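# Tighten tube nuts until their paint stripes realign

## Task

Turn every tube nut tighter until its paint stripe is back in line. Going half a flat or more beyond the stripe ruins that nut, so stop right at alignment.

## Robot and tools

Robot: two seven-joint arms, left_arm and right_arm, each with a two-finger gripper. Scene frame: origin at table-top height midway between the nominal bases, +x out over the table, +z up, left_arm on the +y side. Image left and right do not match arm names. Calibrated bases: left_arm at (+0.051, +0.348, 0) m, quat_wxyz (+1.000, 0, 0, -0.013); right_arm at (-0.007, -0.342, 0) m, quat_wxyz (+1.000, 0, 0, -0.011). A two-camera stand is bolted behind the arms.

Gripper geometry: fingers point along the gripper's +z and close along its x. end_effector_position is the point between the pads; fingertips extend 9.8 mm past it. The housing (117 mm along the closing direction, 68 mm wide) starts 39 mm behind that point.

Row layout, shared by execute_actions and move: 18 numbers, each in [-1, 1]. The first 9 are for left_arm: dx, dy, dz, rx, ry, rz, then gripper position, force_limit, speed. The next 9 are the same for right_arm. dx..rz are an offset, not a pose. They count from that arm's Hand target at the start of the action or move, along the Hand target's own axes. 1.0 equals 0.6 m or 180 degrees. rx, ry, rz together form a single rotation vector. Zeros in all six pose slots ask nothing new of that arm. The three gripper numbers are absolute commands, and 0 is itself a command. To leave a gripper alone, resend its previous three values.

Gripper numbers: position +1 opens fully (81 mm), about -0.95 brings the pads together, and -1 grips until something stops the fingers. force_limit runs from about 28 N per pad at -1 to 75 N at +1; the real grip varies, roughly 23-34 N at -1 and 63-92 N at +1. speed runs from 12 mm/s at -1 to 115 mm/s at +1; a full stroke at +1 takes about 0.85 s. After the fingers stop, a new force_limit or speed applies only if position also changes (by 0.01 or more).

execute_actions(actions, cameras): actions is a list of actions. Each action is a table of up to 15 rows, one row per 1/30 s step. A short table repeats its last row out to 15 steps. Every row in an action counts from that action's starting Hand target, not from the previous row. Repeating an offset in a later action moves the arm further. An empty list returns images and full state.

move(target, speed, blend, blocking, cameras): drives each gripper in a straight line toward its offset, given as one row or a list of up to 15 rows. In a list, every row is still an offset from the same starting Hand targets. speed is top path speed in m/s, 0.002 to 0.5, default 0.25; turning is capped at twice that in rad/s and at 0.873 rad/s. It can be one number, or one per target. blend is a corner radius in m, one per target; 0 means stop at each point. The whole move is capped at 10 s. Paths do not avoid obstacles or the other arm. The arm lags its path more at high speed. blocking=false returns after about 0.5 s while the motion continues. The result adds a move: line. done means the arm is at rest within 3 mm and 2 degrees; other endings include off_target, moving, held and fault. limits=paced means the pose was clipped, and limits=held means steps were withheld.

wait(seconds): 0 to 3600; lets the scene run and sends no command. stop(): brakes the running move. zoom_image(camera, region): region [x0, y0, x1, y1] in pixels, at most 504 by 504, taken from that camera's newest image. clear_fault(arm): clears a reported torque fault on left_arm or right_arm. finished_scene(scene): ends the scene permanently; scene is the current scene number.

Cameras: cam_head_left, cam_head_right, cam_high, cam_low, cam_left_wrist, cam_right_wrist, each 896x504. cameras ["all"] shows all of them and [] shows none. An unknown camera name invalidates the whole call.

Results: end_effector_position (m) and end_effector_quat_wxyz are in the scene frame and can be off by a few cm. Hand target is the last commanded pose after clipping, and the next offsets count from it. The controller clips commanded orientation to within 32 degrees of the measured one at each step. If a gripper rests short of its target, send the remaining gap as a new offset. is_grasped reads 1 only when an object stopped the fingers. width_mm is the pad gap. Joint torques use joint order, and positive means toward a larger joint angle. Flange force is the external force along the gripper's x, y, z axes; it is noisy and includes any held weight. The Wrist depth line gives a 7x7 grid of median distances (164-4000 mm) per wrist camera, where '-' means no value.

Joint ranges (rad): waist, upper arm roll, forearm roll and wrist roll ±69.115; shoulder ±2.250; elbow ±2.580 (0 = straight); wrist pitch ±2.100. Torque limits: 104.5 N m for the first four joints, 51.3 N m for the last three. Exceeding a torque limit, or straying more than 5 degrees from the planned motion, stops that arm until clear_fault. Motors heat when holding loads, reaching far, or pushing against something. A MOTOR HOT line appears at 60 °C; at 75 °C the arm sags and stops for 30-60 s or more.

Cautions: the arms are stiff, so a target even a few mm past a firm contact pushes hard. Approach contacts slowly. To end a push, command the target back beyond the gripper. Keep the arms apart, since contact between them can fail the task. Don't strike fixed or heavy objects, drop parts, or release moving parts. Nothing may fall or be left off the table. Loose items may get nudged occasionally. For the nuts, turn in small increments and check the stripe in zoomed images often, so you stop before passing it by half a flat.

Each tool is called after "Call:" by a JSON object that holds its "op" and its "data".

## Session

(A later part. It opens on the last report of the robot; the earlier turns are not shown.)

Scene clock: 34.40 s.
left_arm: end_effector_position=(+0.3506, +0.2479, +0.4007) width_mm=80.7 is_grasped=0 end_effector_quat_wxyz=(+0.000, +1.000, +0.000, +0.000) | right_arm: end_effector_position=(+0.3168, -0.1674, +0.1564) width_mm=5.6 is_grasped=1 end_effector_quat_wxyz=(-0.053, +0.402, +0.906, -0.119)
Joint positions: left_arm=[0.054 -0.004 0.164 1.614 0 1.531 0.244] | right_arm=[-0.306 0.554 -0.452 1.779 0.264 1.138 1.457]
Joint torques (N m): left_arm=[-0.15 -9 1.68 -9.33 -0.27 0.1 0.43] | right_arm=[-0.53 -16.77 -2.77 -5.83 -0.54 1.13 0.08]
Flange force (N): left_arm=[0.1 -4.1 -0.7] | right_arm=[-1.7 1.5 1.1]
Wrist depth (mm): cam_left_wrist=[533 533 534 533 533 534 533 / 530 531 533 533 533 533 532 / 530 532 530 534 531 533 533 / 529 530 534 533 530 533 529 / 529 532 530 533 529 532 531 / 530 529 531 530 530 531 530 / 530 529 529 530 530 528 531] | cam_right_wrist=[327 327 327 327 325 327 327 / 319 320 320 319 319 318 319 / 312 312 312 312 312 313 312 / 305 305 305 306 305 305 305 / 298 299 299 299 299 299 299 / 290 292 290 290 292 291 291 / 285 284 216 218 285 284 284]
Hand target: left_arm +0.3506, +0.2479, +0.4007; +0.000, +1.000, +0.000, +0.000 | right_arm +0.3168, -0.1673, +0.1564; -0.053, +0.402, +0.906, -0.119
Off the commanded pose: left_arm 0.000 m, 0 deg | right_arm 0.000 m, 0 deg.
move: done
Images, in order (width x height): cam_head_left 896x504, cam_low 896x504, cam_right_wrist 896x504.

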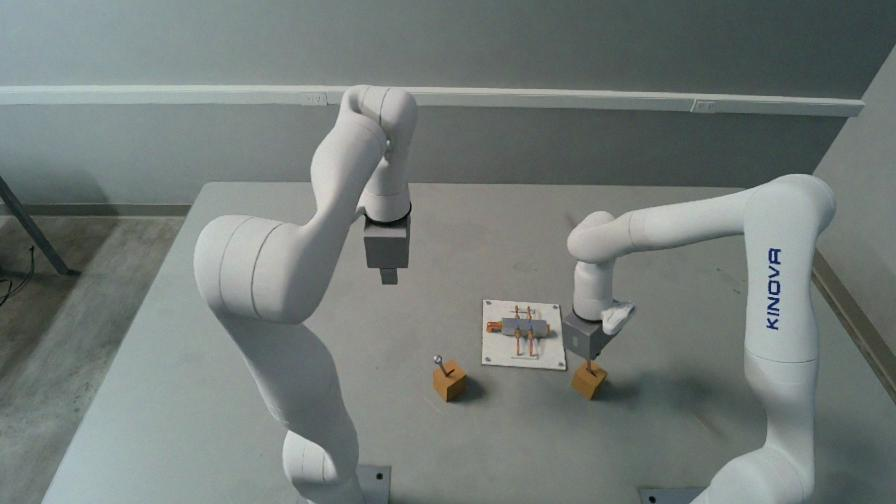

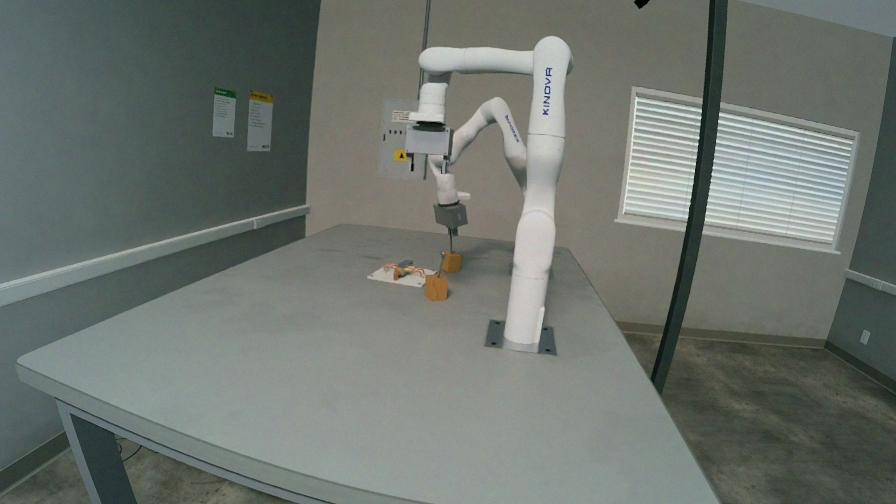

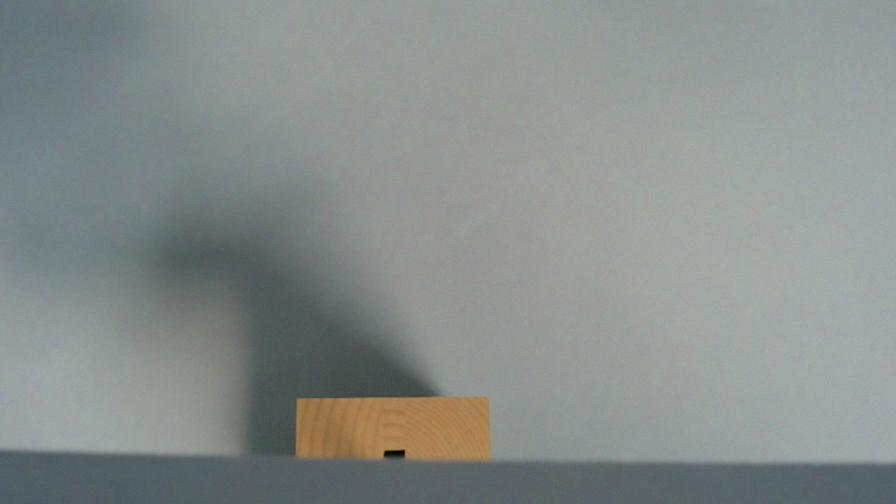

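Call:
{"op": "move", "data": {"target": [0,0,0,0,0,0,0.992,1,1,0,0,-0.2167,0,0,0,-0.98,0,-1], "speed": 0.1, "cameras": ["cam_right_wrist","cam_low","cam_head_left","cam_head_right"]}}

Call:
{"op": "zoom_image", "data": {"camera": "cam_head_left", "region": [530, 290, 650, 420]}}

Call:
{"op": "zoom_image", "data": {"camera": "cam_low", "region": [410, 190, 490, 290]}}

Call:
{"op": "zoom_image", "data": {"camera": "cam_head_right", "region": [530, 290, 680, 420]}}

Scene clock: 36.67 s.
left_arm: end_effector_position=(+0.3506, +0.2479, +0.4007) width_mm=80.7 is_grasped=0 end_effector_quat_wxyz=(+0.000, +1.000, +0.000, +0.000) | right_arm: end_effector_position=(+0.3417, -0.1448, +0.2820) width_mm=5.6 is_grasped=1 end_effector_quat_wxyz=(-0.053, +0.402, +0.906, -0.119)
Joint positions: left_arm=[0.054 -0.004 0.164 1.614 0 1.531 0.244] | right_arm=[-0.321 0.467 -0.472 1.456 0.202 1.531 1.519]
Joint torques (N m): left_arm=[-0.25 -8.97 1.74 -9.31 -0.26 0.09 0.43] | right_arm=[-0.55 -16.84 -2.68 -7.68 -0.54 1.07 0.06]
Flange force (N): left_arm=[0.1 -4.0 -0.8] | right_arm=[-1.8 1.0 -0.2]
Wrist depth (mm): cam_left_wrist=[533 533 534 535 534 533 534 / 531 532 530 533 536 533 536 / 531 531 531 533 531 530 532 / 529 530 532 529 529 531 533 / 528 533 530 533 531 530 530 / 529 531 530 530 531 529 532 / 527 530 529 529 529 530 530] | cam_right_wrist=[470 470 470 470 468 470 469 / 458 458 459 458 458 459 458 / 448 446 446 446 446 445 449 / 435 436 435 435 434 435 435 / 425 426 427 424 426 426 425 / 416 417 414 351 418 417 416 / 407 407 406 342 408 408 408]
Hand target: left_arm +0.3506, +0.2479, +0.4007; +0.000, +1.000, +0.000, +0.000 | right_arm +0.3417, -0.1448, +0.2820; -0.053, +0.402, +0.906, -0.119
Off the commanded pose: left_arm 0.000 m, 0 deg | right_arm 0.000 m, 0 deg.
move: done
Images, in order (width x height): cam_head_left 896x504, cam_head_right 896x504, cam_low 896x504, cam_right_wrist 896x504.

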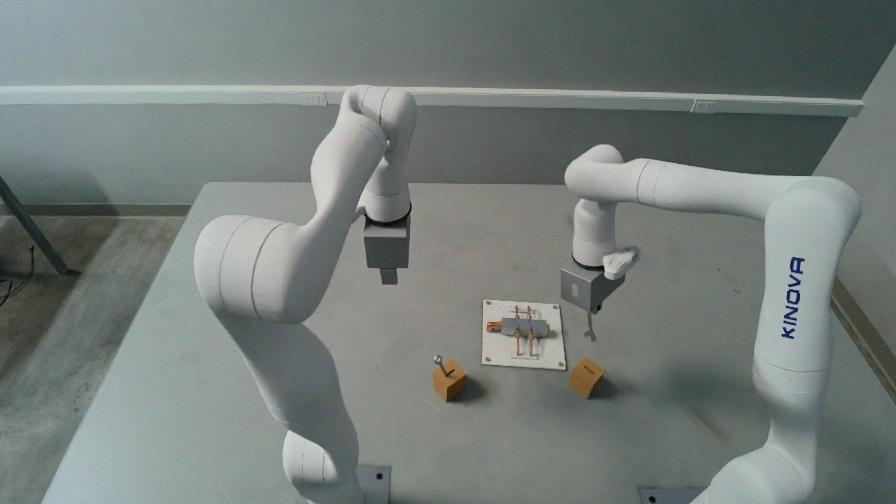

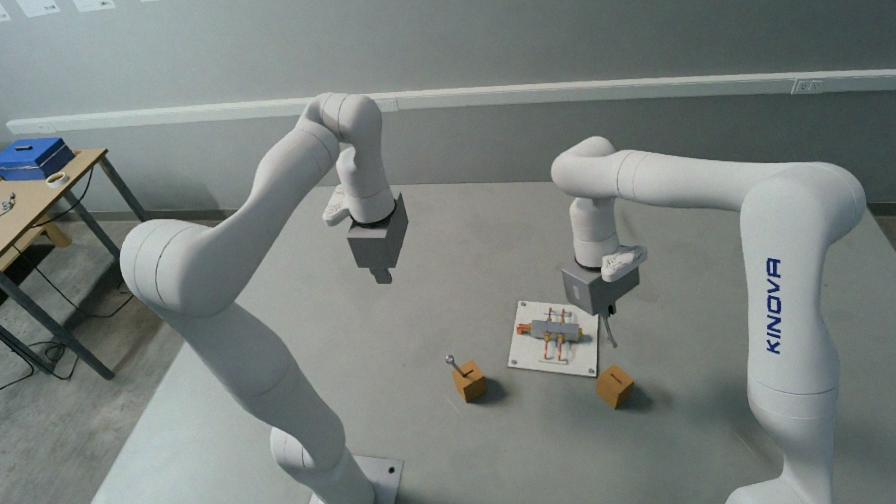

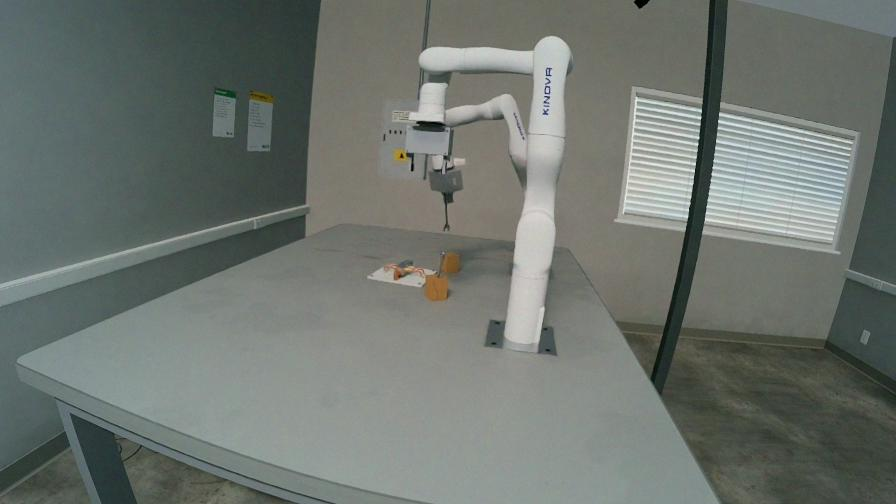

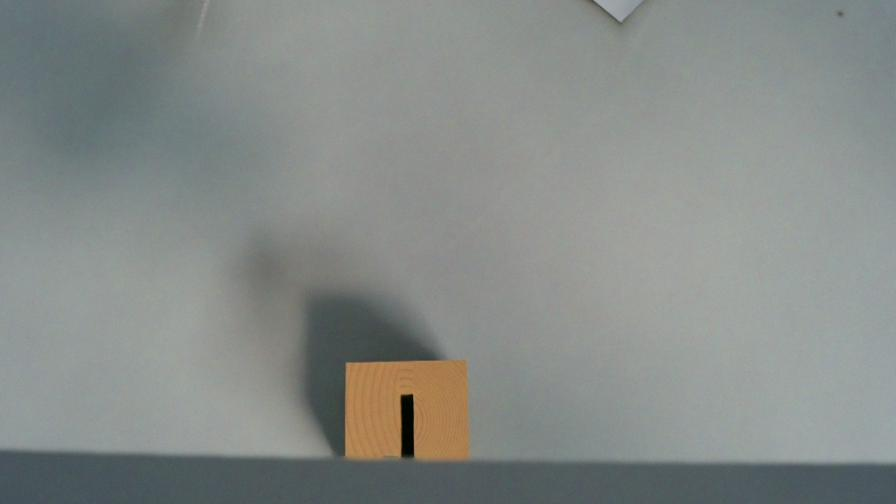

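Scaled by 3.877 from the camera's image (finer frame: 1280x720).

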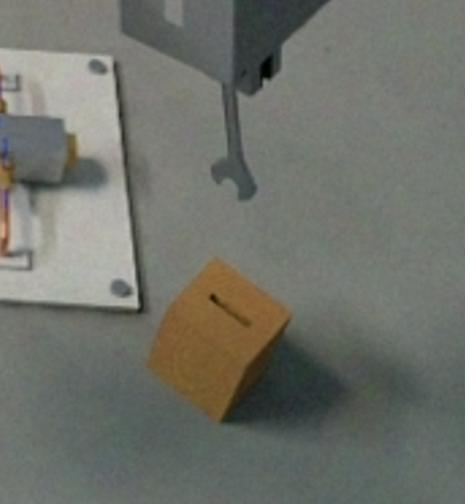

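Scaled by 5.040 from the camera's image (finer frame: 1280x720).

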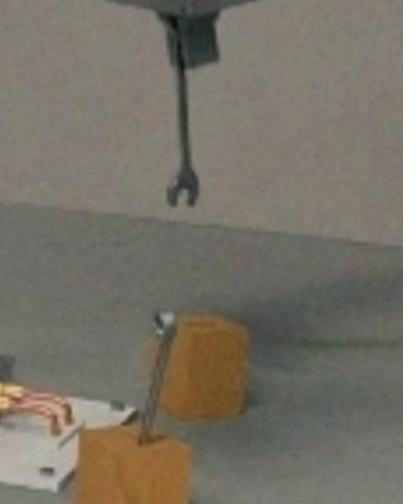

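Scaled by 3.360 from the camera's image (finer frame: 1280x720).

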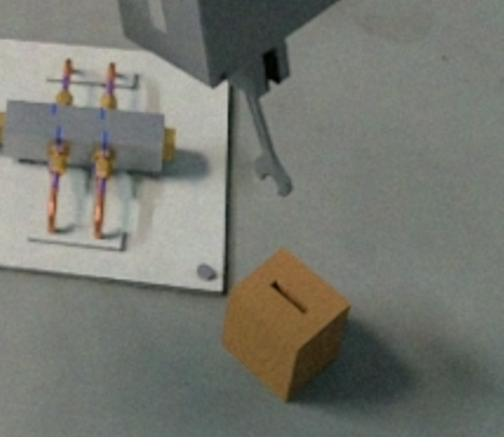

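Call:
{"op": "move", "data": {"target": [0.2073,0.428,0.3515,-0.25,0,0,0.992,1,1,-0.1915,-0.167,0.045,0,0,0,-0.98,0,-1], "cameras": ["cam_left_wrist","cam_head_left","cam_right_wrist"]}}

Call:
{"op": "zoom_image", "data": {"camera": "cam_left_wrist", "region": [250, 80, 550, 380]}}

Scene clock: 40.20 s.
left_arm: end_effector_position=(+0.4751, -0.0089, +0.1898) width_mm=80.7 is_grasped=0 end_effector_quat_wxyz=(+0.383, +0.924, +0.000, +0.000) | right_arm: end_effector_position=(+0.3420, -0.2996, +0.2818) width_mm=5.6 is_grasped=1 end_effector_quat_wxyz=(-0.053, +0.402, +0.906, -0.119)
Joint positions: left_arm=[-0.007 0.638 0.399 1.819 0.908 0.661 -0.406] | right_arm=[-0.006 0.325 -0.407 1.657 0.217 1.438 1.864]
Joint torques (N m): left_arm=[-0.23 -17.44 5.39 -6.86 1.07 1.02 0.42] | right_arm=[-0.6 -14.33 -1.96 -7.66 -0.23 1.04 0.07]
Flange force (N): left_arm=[0.4 0.3 -0.8] | right_arm=[-2.3 0.2 0.2]
Wrist depth (mm): cam_left_wrist=[269 264 266 229 264 263 265 / 293 280 279 241 283 277 289 / 316 302 307 254 294 300 311 / 337 333 326 276 330 331 336 / 366 366 355 302 352 361 360 / 346 391 392 398 396 398 403 / 336 434 443 444 442 440 450] | cam_right_wrist=[469 470 469 469 469 465 439 / 457 459 459 459 458 458 458 / 447 446 446 445 446 445 448 / 434 436 434 435 435 435 435 / 425 426 426 426 427 426 425 / 416 416 417 417 417 417 417 / 408 407 408 406 408 409 408]
Hand target: left_arm +0.4751, -0.0089, +0.1898; +0.383, +0.924, +0.000, +0.000 | right_arm +0.3420, -0.2996, +0.2818; -0.053, +0.402, +0.906, -0.119
Off the commanded pose: left_arm 0.000 m, 0 deg | right_arm 0.000 m, 0 deg.
move: done
Images, in order (width x height): cam_head_left 896x504, cam_left_wrist 896x504, cam_right_wrist 896x504.

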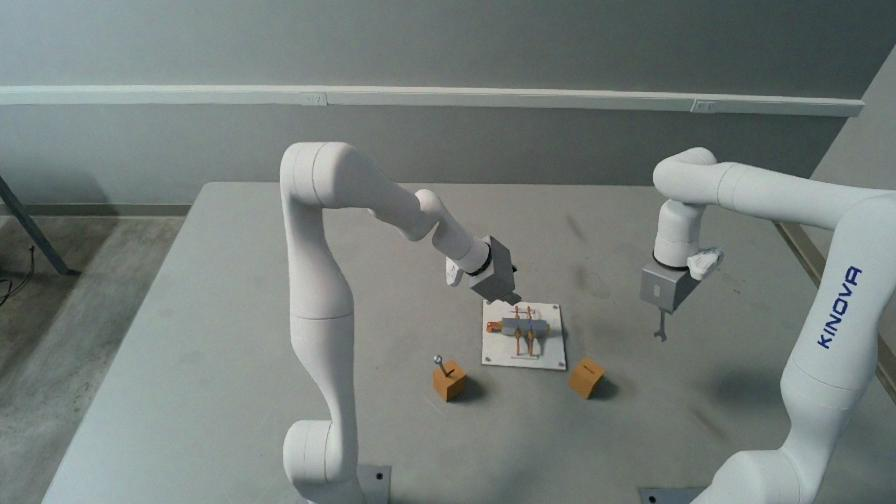

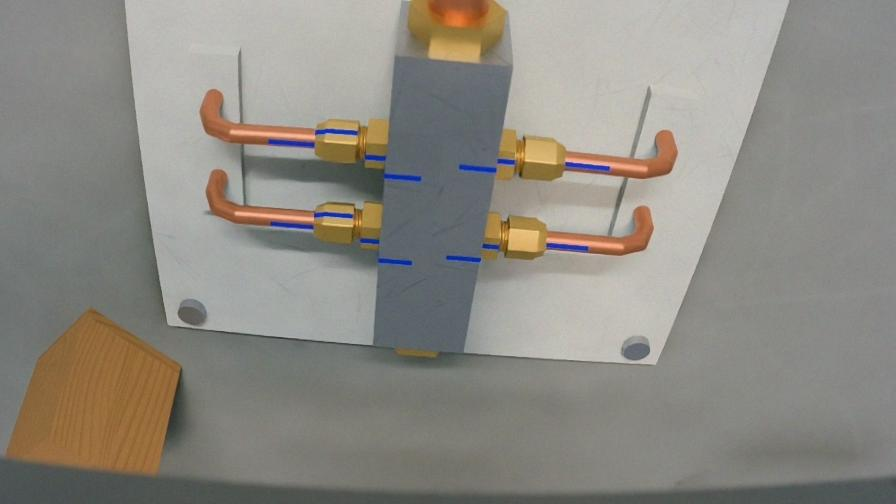

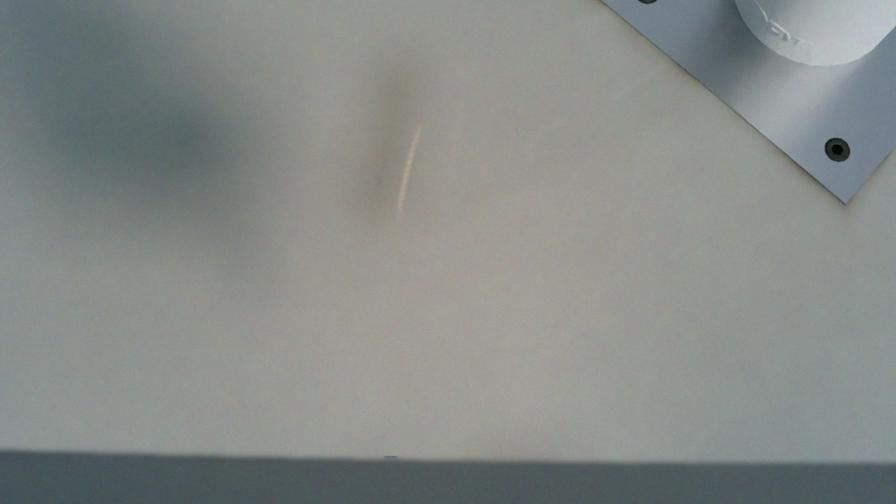

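Scaled by 1.680 from the camera's image (finer frame: 1280x720).

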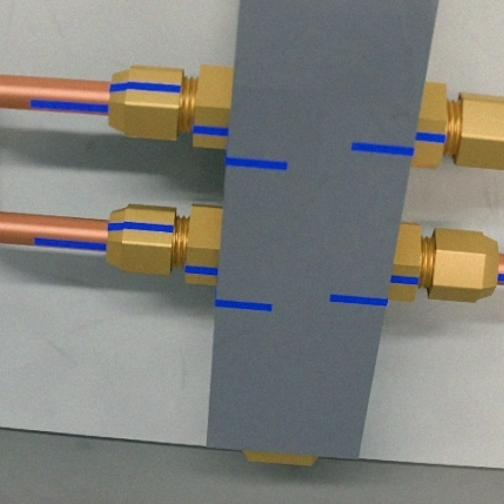

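Call:
{"op": "move", "data": {"target": [[0,0.2369,-0.0224,0.25,0,0,0.992,1,1,0,0,0,0,0,0,-0.98,0,-1],[0,0.1131,0.2782,0.4167,0,0,0.992,1,1,0,0,0,0,0,0,-0.98,0,-1]], "blend": [0.03,0], "cameras": ["cam_left_wrist","cam_head_left"]}}

Call:
{"op": "zoom_image", "data": {"camera": "cam_left_wrist", "region": [300, 180, 600, 440]}}

Scene clock: 45.50 s.
left_arm: end_effector_position=(+0.4739, -0.1381, +0.2054) width_mm=80.7 is_grasped=0 end_effector_quat_wxyz=(-0.127, +0.992, +0.000, +0.008) | right_arm: end_effector_position=(+0.3420, -0.2996, +0.2818) width_mm=5.6 is_grasped=1 end_effector_quat_wxyz=(-0.053, +0.402, +0.906, -0.119)
Joint positions: left_arm=[0.884 1.161 -0.119 0.291 -0.074 1.874 0.836] | right_arm=[-0.006 0.325 -0.407 1.657 0.217 1.438 1.864]
Joint torques (N m): left_arm=[-0.23 -27.6 1.32 -8.59 -0.84 0.69 0.4] | right_arm=[-0.6 -14.29 -1.94 -7.64 -0.21 1.05 0.06]
Flange force (N): left_arm=no reading | right_arm=[-2.2 0.1 0.2]
Wrist depth (mm): cam_left_wrist=[378 379 380 383 383 385 388 / 371 368 365 365 374 375 377 / 360 359 357 318 359 365 368 / 353 349 348 310 349 354 356 / 344 340 341 304 338 347 351 / 336 332 331 296 328 340 342 / 329 325 325 291 327 333 332] | cam_right_wrist=[468 467 470 470 468 465 440 / 457 459 459 459 458 457 457 / 446 446 444 445 444 445 448 / 435 435 435 434 435 436 435 / 425 425 427 425 426 425 427 / 417 416 418 416 417 417 417 / 409 408 408 406 409 409 408]
Hand target: left_arm +0.4739, -0.1381, +0.2054; -0.127, +0.992, +0.000, +0.008 (not the last commanded pose) | right_arm +0.3420, -0.2996, +0.2818; -0.053, +0.402, +0.906, -0.119
Off the commanded pose: left_arm 0.093 m, 15 deg | right_arm 0.000 m, 0 deg.
led back after a hold (left arm): the arm was led back toward your command in small steps, so it may still be short of it.
move: held (left_arm; a check stopped the path); path passed 1 of 2 targets; limits=held
pose unreachable (left arm): on one or more control steps of this call, first in action 0 (counted from 0), this arm could not follow its commanded pose, so it was not sent that pose on those steps. It may still have moved: this result reports where it is.
cause: moving toward the commanded pose would bring a part of the arm too close to another arm (a part of this arm just beyond joint 6 (wrist pitch) and a part of the right arm just beyond its joint 6 (wrist pitch), at the place that arm is still heading or pushing toward).
Images, in order (width x height): cam_head_left 896x504, cam_left_wrist 896x504.

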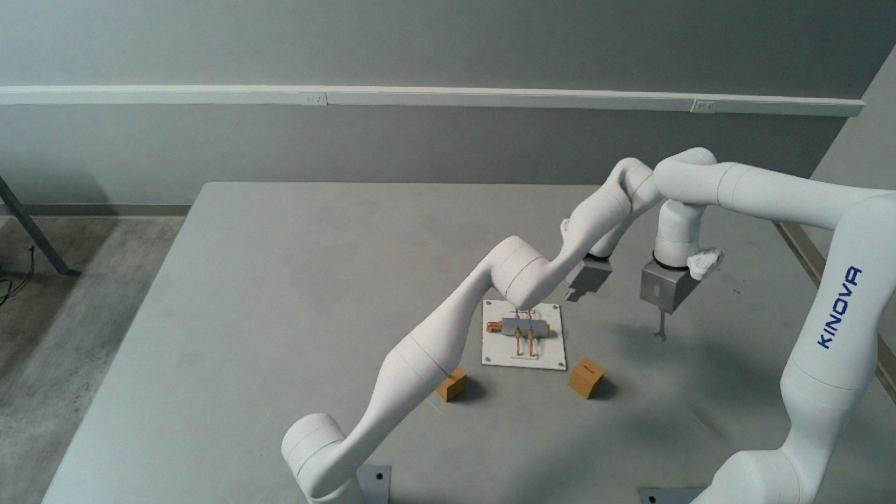

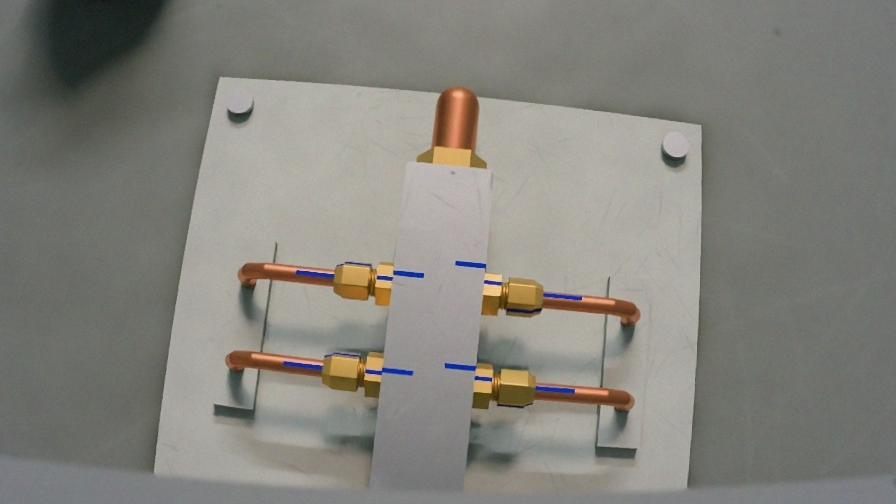

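Scaled by 1.680 from the camera's image (finer frame: 1280x720).

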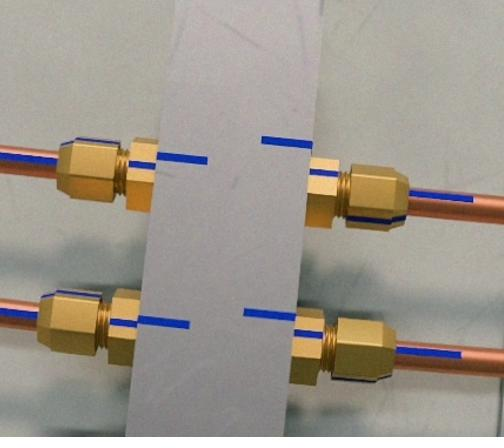

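Call:
{"op": "move", "data": {"target": [-0.2867,-0.365,-0.1597,0.1635,0.2788,0.4226,0.992,1,1,0,0,0,0,0,0,-0.98,0,-1], "cameras": ["cam_left_wrist","cam_head_left"]}}

Scene clock: 50.07 s.
left_arm: end_effector_position=(+0.4725, -0.1366, +0.2065) width_mm=80.7 is_grasped=0 end_effector_quat_wxyz=(-0.130, +0.991, -0.006, +0.010) | right_arm: end_effector_position=(+0.3420, -0.2996, +0.2818) width_mm=5.6 is_grasped=1 end_effector_quat_wxyz=(-0.053, +0.402, +0.906, -0.119)
Joint positions: left_arm=[0.889 1.147 -0.122 0.321 -0.079 1.859 0.827] | right_arm=[-0.006 0.325 -0.407 1.657 0.217 1.438 1.864]
Joint torques (N m): left_arm=[-0.27 -27.53 1.33 -8.58 -0.85 0.69 0.41] | right_arm=[-0.55 -14.34 -1.96 -7.63 -0.22 1.03 0.05]
Flange force (N): left_arm=no reading | right_arm=[-2.3 0.3 0.1]
Wrist depth (mm): cam_left_wrist=[383 383 382 384 385 388 393 / 371 371 368 376 377 377 380 / 362 361 359 324 361 368 369 / 354 351 350 312 352 358 362 / 344 341 342 304 340 350 352 / 337 334 331 298 334 341 344 / 330 326 326 292 329 334 334] | cam_right_wrist=[468 468 468 469 468 466 440 / 459 459 457 459 458 457 457 / 448 446 447 446 445 444 447 / 434 435 434 435 435 436 435 / 426 426 424 426 427 426 426 / 415 416 417 416 416 416 416 / 409 408 408 406 408 408 408]
Hand target: left_arm +0.4725, -0.1366, +0.2065; -0.130, +0.991, -0.006, +0.010 (not the last commanded pose) | right_arm +0.3420, -0.2996, +0.2818; -0.053, +0.402, +0.906, -0.119
Off the commanded pose: left_arm 0.292 m, 95 deg | right_arm 0.000 m, 0 deg.
move: held (left_arm; a check stopped the path); limits=held
pose unreachable (left arm): on one or more control steps of this call, first in action 0 (counted from 0), this arm could not follow its commanded pose, so it was not sent that pose on those steps. It may still have moved: this result reports where it is.
cause: moving toward the commanded pose would bring a part of the arm too close to another arm (a part of this arm just beyond joint 6 (wrist pitch) and a part of the right arm just beyond its joint 6 (wrist pitch), at the place that arm is still heading or pushing toward).
Images, in order (width x height): cam_head_left 896x504, cam_left_wrist 896x504.

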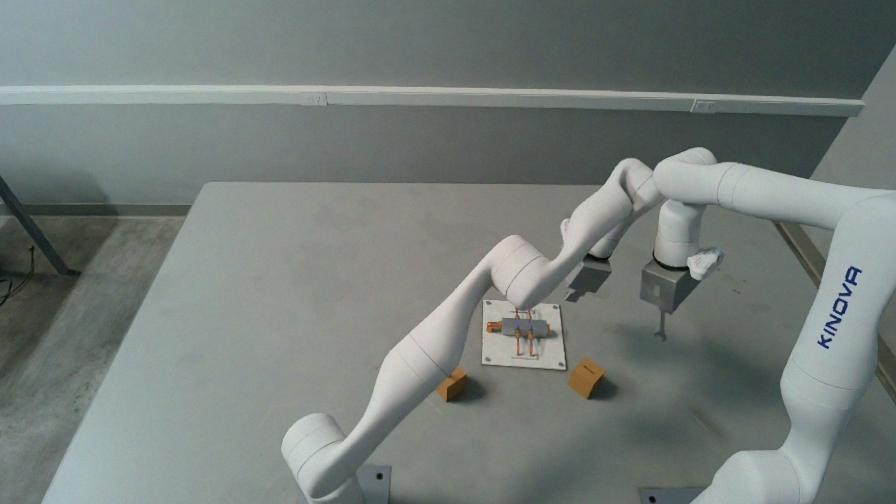

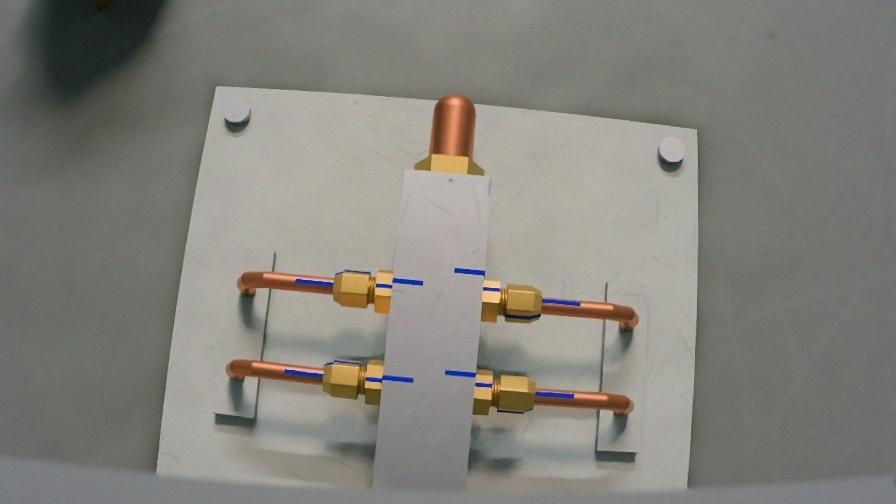

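Call:
{"op": "move", "data": {"target": [0,0,0,0,0,0,0.992,1,1,0.041,-0.172,0.012,0,0,0,-0.98,0,-1]}}

Call:
{"op": "move", "data": {"target": [-0.2867,-0.365,-0.1597,0,0,0,0.992,1,1,0,0,0,0,0,0,-0.98,0,-1]}}

Scene clock: 51.40 s.
left_arm: end_effector_position=(+0.4725, -0.1366, +0.2065) width_mm=80.7 is_grasped=0 end_effector_quat_wxyz=(-0.130, +0.991, -0.006, +0.010) | right_arm: end_effector_position=(+0.2502, -0.3495, +0.3016) width_mm=5.6 is_grasped=1 end_effector_quat_wxyz=(-0.053, +0.402, +0.906, -0.119)
Joint positions: left_arm=[0.889 1.147 -0.122 0.32 -0.079 1.859 0.827] | right_arm=[0.118 0.072 -0.381 1.896 0.151 1.413 2.023]
Joint torques (N m): left_arm=[-0.23 -27.47 1.29 -8.59 -0.86 0.77 0.42] | right_arm=[-0.57 -9.36 -1.24 -7.78 -0.08 0.98 0.05]
Flange force (N): left_arm=no reading | right_arm=[-2.8 -0.8 0.2]
Wrist depth (mm): cam_left_wrist=[382 382 383 385 385 388 390 / 371 370 367 376 376 379 381 / 362 360 359 324 360 367 371 / 354 351 350 313 352 358 361 / 344 342 341 304 341 351 352 / 337 334 330 297 334 341 344 / 329 326 326 291 329 334 335] | cam_right_wrist=[492 491 490 492 491 490 303 / 479 480 479 480 480 474 322 / 469 469 469 470 466 450 365 / 458 457 455 457 456 453 454 / 446 446 447 446 447 446 445 / 436 437 436 437 437 438 436 / 428 428 428 426 428 427 428]
Hand target: left_arm +0.4725, -0.1366, +0.2065; -0.130, +0.991, -0.006, +0.010 | right_arm +0.2502, -0.3495, +0.3016; -0.053, +0.402, +0.906, -0.119
Off the commanded pose: left_arm 0.000 m, 0 deg | right_arm 0.000 m, 0 deg.
move: done

Scene clock: 53.30 s.
left_arm: end_effector_position=(+0.3005, +0.0528, +0.3523) width_mm=80.7 is_grasped=0 end_effector_quat_wxyz=(-0.130, +0.991, -0.006, +0.010) | right_arm: end_effector_position=(+0.2502, -0.3495, +0.3016) width_mm=5.6 is_grasped=1 end_effector_quat_wxyz=(-0.053, +0.402, +0.906, -0.119)
Joint positions: left_arm=[1.024 0.323 -0.164 1.405 -0.128 1.607 0.884] | right_arm=[0.118 0.072 -0.381 1.896 0.151 1.413 2.023]
Joint torques (N m): left_arm=[-0.25 -14.94 1.23 -8.52 -0.85 0.76 0.4] | right_arm=[-0.59 -9.31 -1.24 -7.73 -0.08 0.98 0.05]
Flange force (N): left_arm=[1.2 -1.3 -0.6] | right_arm=[-2.8 -0.9 0.1]
Wrist depth (mm): cam_left_wrist=[477 549 547 552 551 556 562 / 526 533 533 536 538 540 545 / 518 519 521 525 525 529 532 / 507 511 511 510 511 518 520 / 494 497 500 498 503 505 506 / 483 485 490 423 489 493 493 / 471 471 478 478 480 481 479] | cam_right_wrist=[491 492 492 492 491 492 304 / 480 480 480 480 480 473 322 / 469 470 469 468 467 450 366 / 455 455 457 457 457 452 454 / 447 447 446 446 447 444 444 / 437 437 436 437 437 436 436 / 427 427 427 426 428 429 428]
Hand target: left_arm +0.3005, +0.0528, +0.3523; -0.130, +0.991, -0.006, +0.010 | right_arm +0.2502, -0.3495, +0.3016; -0.053, +0.402, +0.906, -0.119
Off the commanded pose: left_arm 0.000 m, 0 deg | right_arm 0.000 m, 0 deg.
move: done

Call:
{"op": "move", "data": {"target": [-0.061,0.1837,0.2167,0.1635,0.2788,0.4226,0.992,1,1,0,0,0,0,0,0,-0.98,0,-1], "cameras": ["cam_left_wrist","cam_head_left"]}}

Scene clock: 58.07 s.
left_arm: end_effector_position=(+0.2657, -0.0197, +0.1976) width_mm=80.7 is_grasped=0 end_effector_quat_wxyz=(-0.317, +0.628, -0.636, +0.317) | right_arm: end_effector_position=(+0.2502, -0.3495, +0.3016) width_mm=5.6 is_grasped=1 end_effector_quat_wxyz=(-0.053, +0.402, +0.906, -0.119)
Joint positions: left_arm=[1.555 0.531 -0.029 2.102 -1.23 0.998 0.947] | right_arm=[0.118 0.072 -0.381 1.896 0.151 1.413 2.023]
Joint torques (N m): left_arm=[-0.16 -14.93 0.48 -4.49 -1.52 2.41 0.4] | right_arm=[-0.57 -9.3 -1.21 -7.75 -0.07 0.98 0.06]
Flange force (N): left_arm=[0.4 -2.6 0.2] | right_arm=[-2.7 -0.9 0.1]
Wrist depth (mm): cam_left_wrist=[844 848 822 819 820 857 866 / 717 724 698 700 698 732 736 / 629 625 609 613 614 633 637 / 548 555 557 559 543 563 566 / 483 497 492 490 501 505 491 / 439 442 441 391 385 437 446 / 396 403 404 390 383 400 401] | cam_right_wrist=[491 492 492 493 491 490 304 / 480 480 480 480 480 474 322 / 470 470 470 469 466 450 365 / 456 456 456 457 456 453 454 / 446 446 445 447 446 444 445 / 436 437 437 437 437 436 436 / 426 427 427 426 427 428 428]
Hand target: left_arm +0.2657, -0.0197, +0.1976; -0.317, +0.628, -0.636, +0.317 | right_arm +0.2502, -0.3495, +0.3016; -0.053, +0.402, +0.906, -0.119
Off the commanded pose: left_arm 0.000 m, 0 deg | right_arm 0.000 m, 0 deg.
move: done
Images, in order (width x height): cam_head_left 896x504, cam_left_wrist 896x504.

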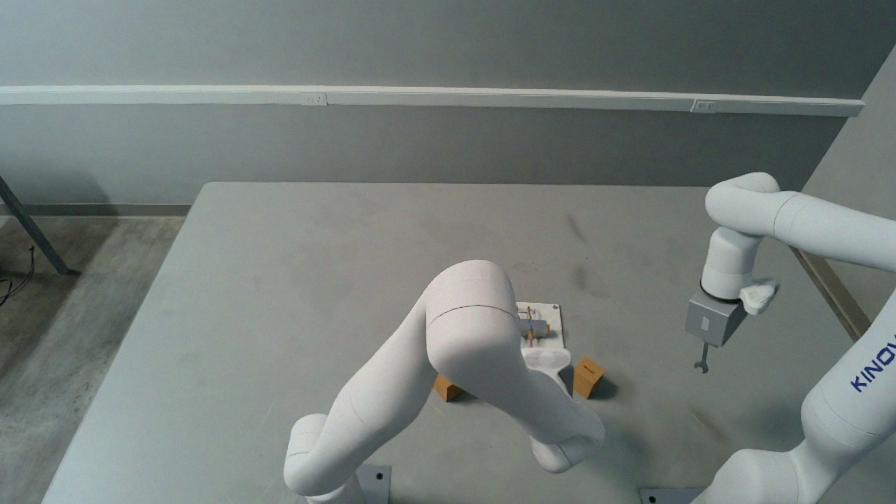

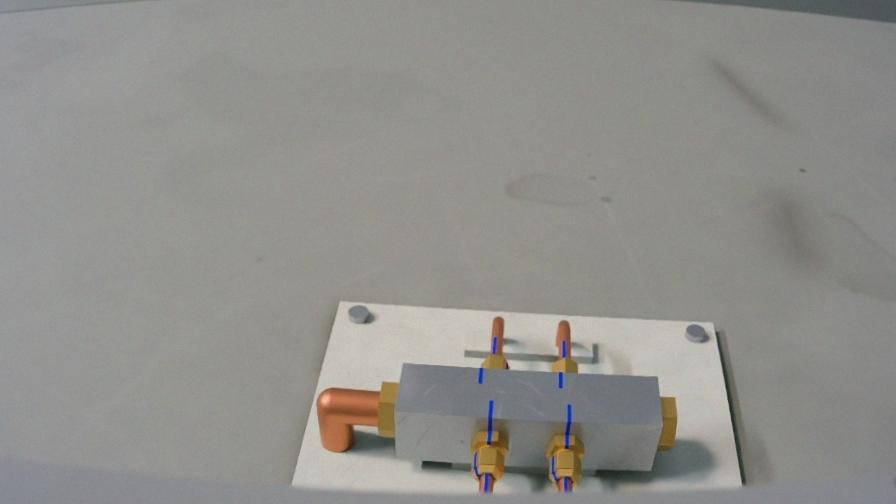

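Call:
{"op": "move", "data": {"target": [0,0,0,0,0,0,0.992,1,1,0.1807,0.5312,-0.122,-0.0794,-0.0301,-0.2283,-0.98,0,-1], "cameras": ["cam_left_wrist","cam_head_left","cam_right_wrist"]}}

Scene clock: 60.47 s.
left_arm: end_effector_position=(+0.2657, -0.0197, +0.1976) width_mm=80.7 is_grasped=0 end_effector_quat_wxyz=(-0.317, +0.628, -0.636, +0.317) | right_arm: end_effector_position=(+0.4196, -0.0498, +0.2898) width_mm=5.6 is_grasped=1 end_effector_quat_wxyz=(+0.000, +0.057, +0.998, +0.000)
Joint positions: left_arm=[1.555 0.531 -0.029 2.102 -1.23 0.998 0.947] | right_arm=[-0.332 0.579 -0.612 1.25 0.324 1.41 2.134]
Joint torques (N m): left_arm=[-0.26 -14.91 0.55 -4.49 -1.58 2.36 0.42] | right_arm=[-0.59 -19.84 -3.72 -8.62 -0.47 0.19 0.09]
Flange force (N): left_arm=[0.5 -2.6 -0.2] | right_arm=[-2.2 0.6 0.4]
Wrist depth (mm): cam_left_wrist=[841 844 816 816 825 859 867 / 718 718 694 672 702 729 731 / 627 626 611 610 613 634 637 / 552 554 555 557 545 560 565 / 485 497 489 489 503 502 492 / 439 441 441 392 386 436 445 / 394 405 404 390 383 400 402] | cam_right_wrist=[417 418 418 418 371 349 417 / 418 418 417 418 418 416 416 / 418 411 412 412 418 417 416 / 417 412 380 412 417 417 416 / 418 412 373 411 417 418 418 / 418 412 374 411 418 417 416 / 418 411 372 411 416 416 416]
Hand target: left_arm +0.2657, -0.0197, +0.1976; -0.317, +0.628, -0.636, +0.317 | right_arm +0.4196, -0.0498, +0.2898; +0.000, +0.057, +0.998, +0.000
Off the commanded pose: left_arm 0.000 m, 0 deg | right_arm 0.000 m, 0 deg.
move: done
Images, in order (width x height): cam_head_left 896x504, cam_left_wrist 896x504, cam_right_wrist 896x504.

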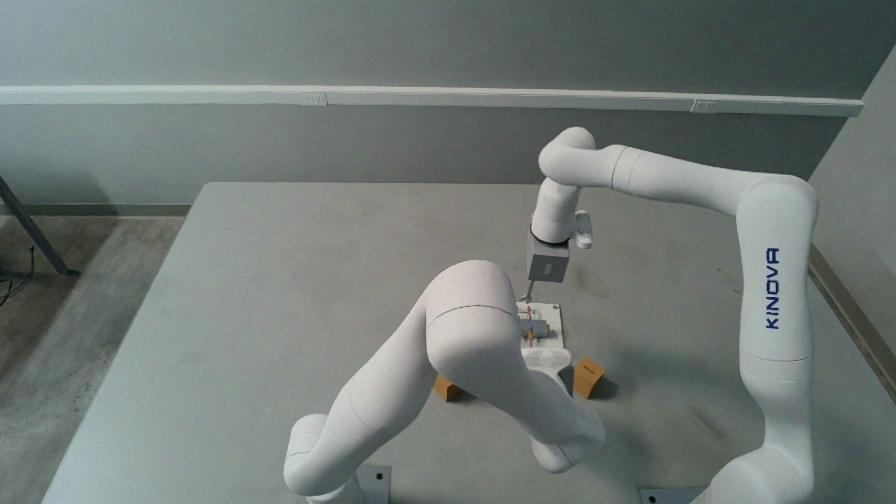

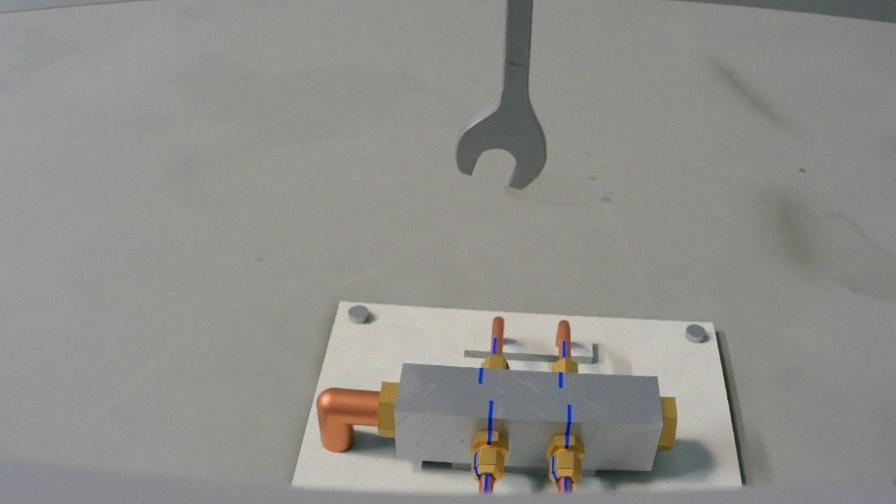

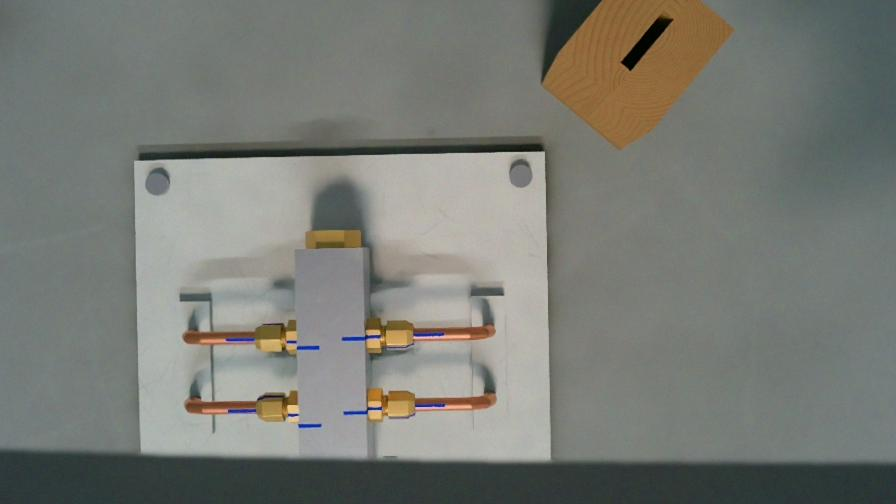

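Call:
{"op": "zoom_image", "data": {"camera": "cam_left_wrist", "region": [400, 0, 600, 200]}}

Call:
{"op": "zoom_image", "data": {"camera": "cam_left_wrist", "region": [440, 340, 620, 500]}}

Call:
{"op": "zoom_image", "data": {"camera": "cam_right_wrist", "region": [200, 280, 500, 460]}}

Scaled by 2.520 from the camera's image (finer frame: 1280x720).

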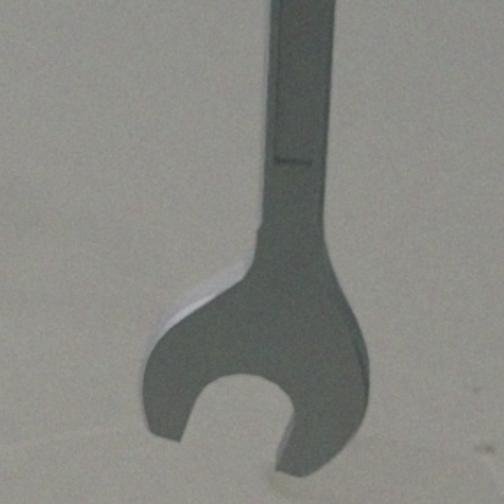

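Scaled by 2.800 from the camera's image (finer frame: 1280x720).

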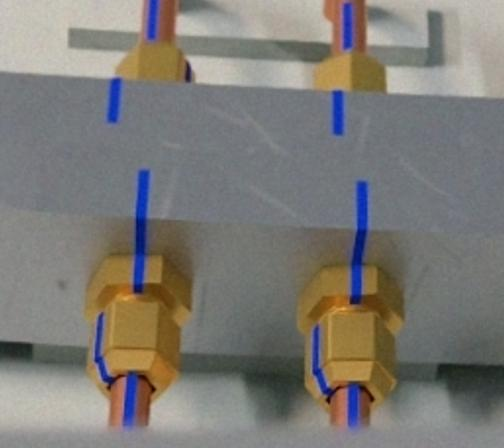

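Scaled by 1.680 from the camera's image (finer frame: 1280x720).

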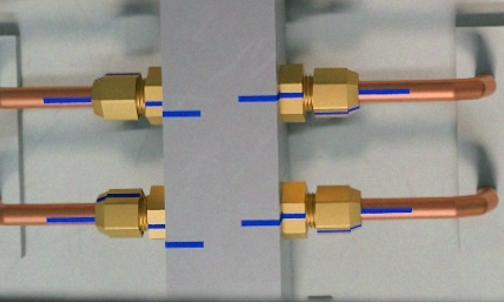

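Call:
{"op": "move", "data": {"target": [0,0,0,0,0,0,0.992,1,1,0,0,0,0,0,0.995,-0.98,0,-1], "cameras": ["cam_left_wrist","cam_head_left","cam_right_wrist"]}}

Scene clock: 71.50 s.
left_arm: end_effector_position=(+0.2657, -0.0197, +0.1976) width_mm=80.7 is_grasped=0 end_effector_quat_wxyz=(-0.317, +0.628, -0.636, +0.317) | right_arm: end_effector_position=(+0.4196, -0.0498, +0.2898) width_mm=5.6 is_grasped=1 end_effector_quat_wxyz=(+0.000, +0.999, -0.049, +0.000)
Joint positions: left_arm=[1.555 0.531 -0.029 2.102 -1.23 0.998 0.947] | right_arm=[-0.727 0.522 0.094 1.269 -0.047 1.354 -0.71]
Joint torques (N m): left_arm=[-0.25 -14.87 0.57 -4.5 -1.54 2.38 0.44] | right_arm=[-0.58 -19.92 -0.39 -9.07 -0.5 0.12 0.08]
Flange force (N): left_arm=[0.4 -2.7 -0.1] | right_arm=[1.9 -0.3 -0.2]
Wrist depth (mm): cam_left_wrist=[849 840 814 817 821 857 877 / 718 714 697 699 681 723 735 / 623 624 609 611 595 634 636 / 551 553 555 555 527 546 564 / 483 497 490 490 500 502 491 / 440 441 441 391 383 436 445 / 394 403 405 390 384 400 400] | cam_right_wrist=[418 354 417 418 416 416 415 / 417 418 416 416 417 416 416 / 419 418 418 411 411 410 416 / 418 418 418 411 410 410 415 / 418 418 418 411 381 410 416 / 419 419 418 411 382 411 417 / 419 419 419 412 411 411 417]
Hand target: left_arm +0.2657, -0.0197, +0.1976; -0.317, +0.628, -0.636, +0.317 | right_arm +0.4196, -0.0498, +0.2898; +0.000, +0.999, -0.049, +0.000
Off the commanded pose: left_arm 0.000 m, 0 deg | right_arm 0.000 m, 0 deg.
move: done
Images, in order (width x height): cam_head_left 896x504, cam_left_wrist 896x504, cam_right_wrist 896x504.

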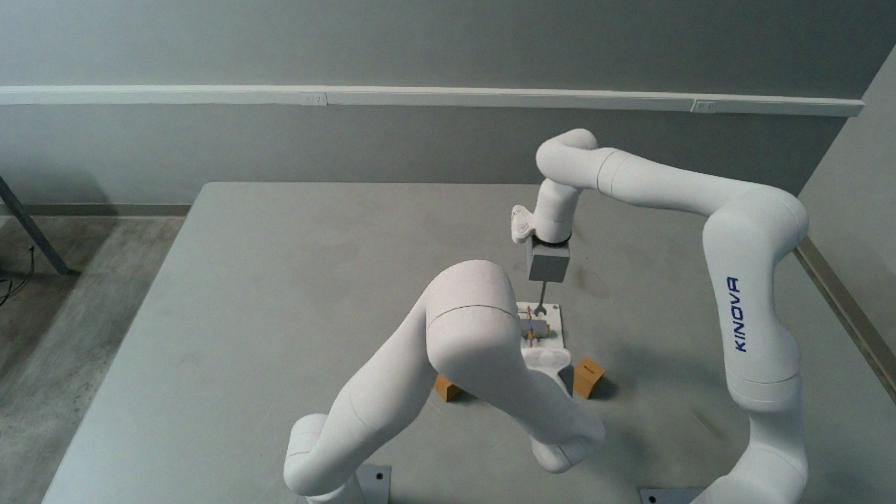

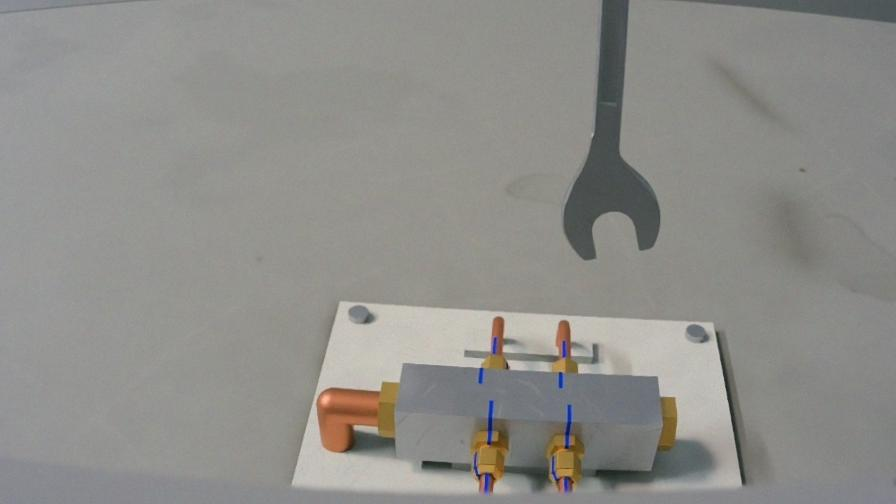

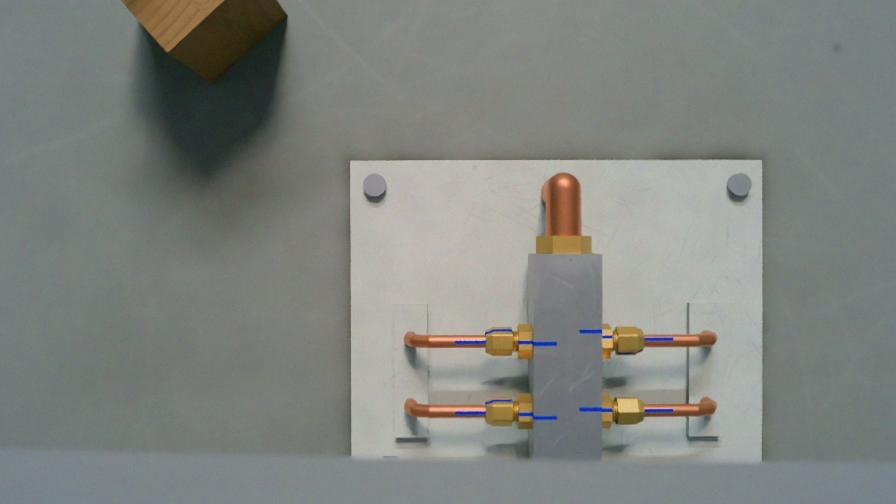

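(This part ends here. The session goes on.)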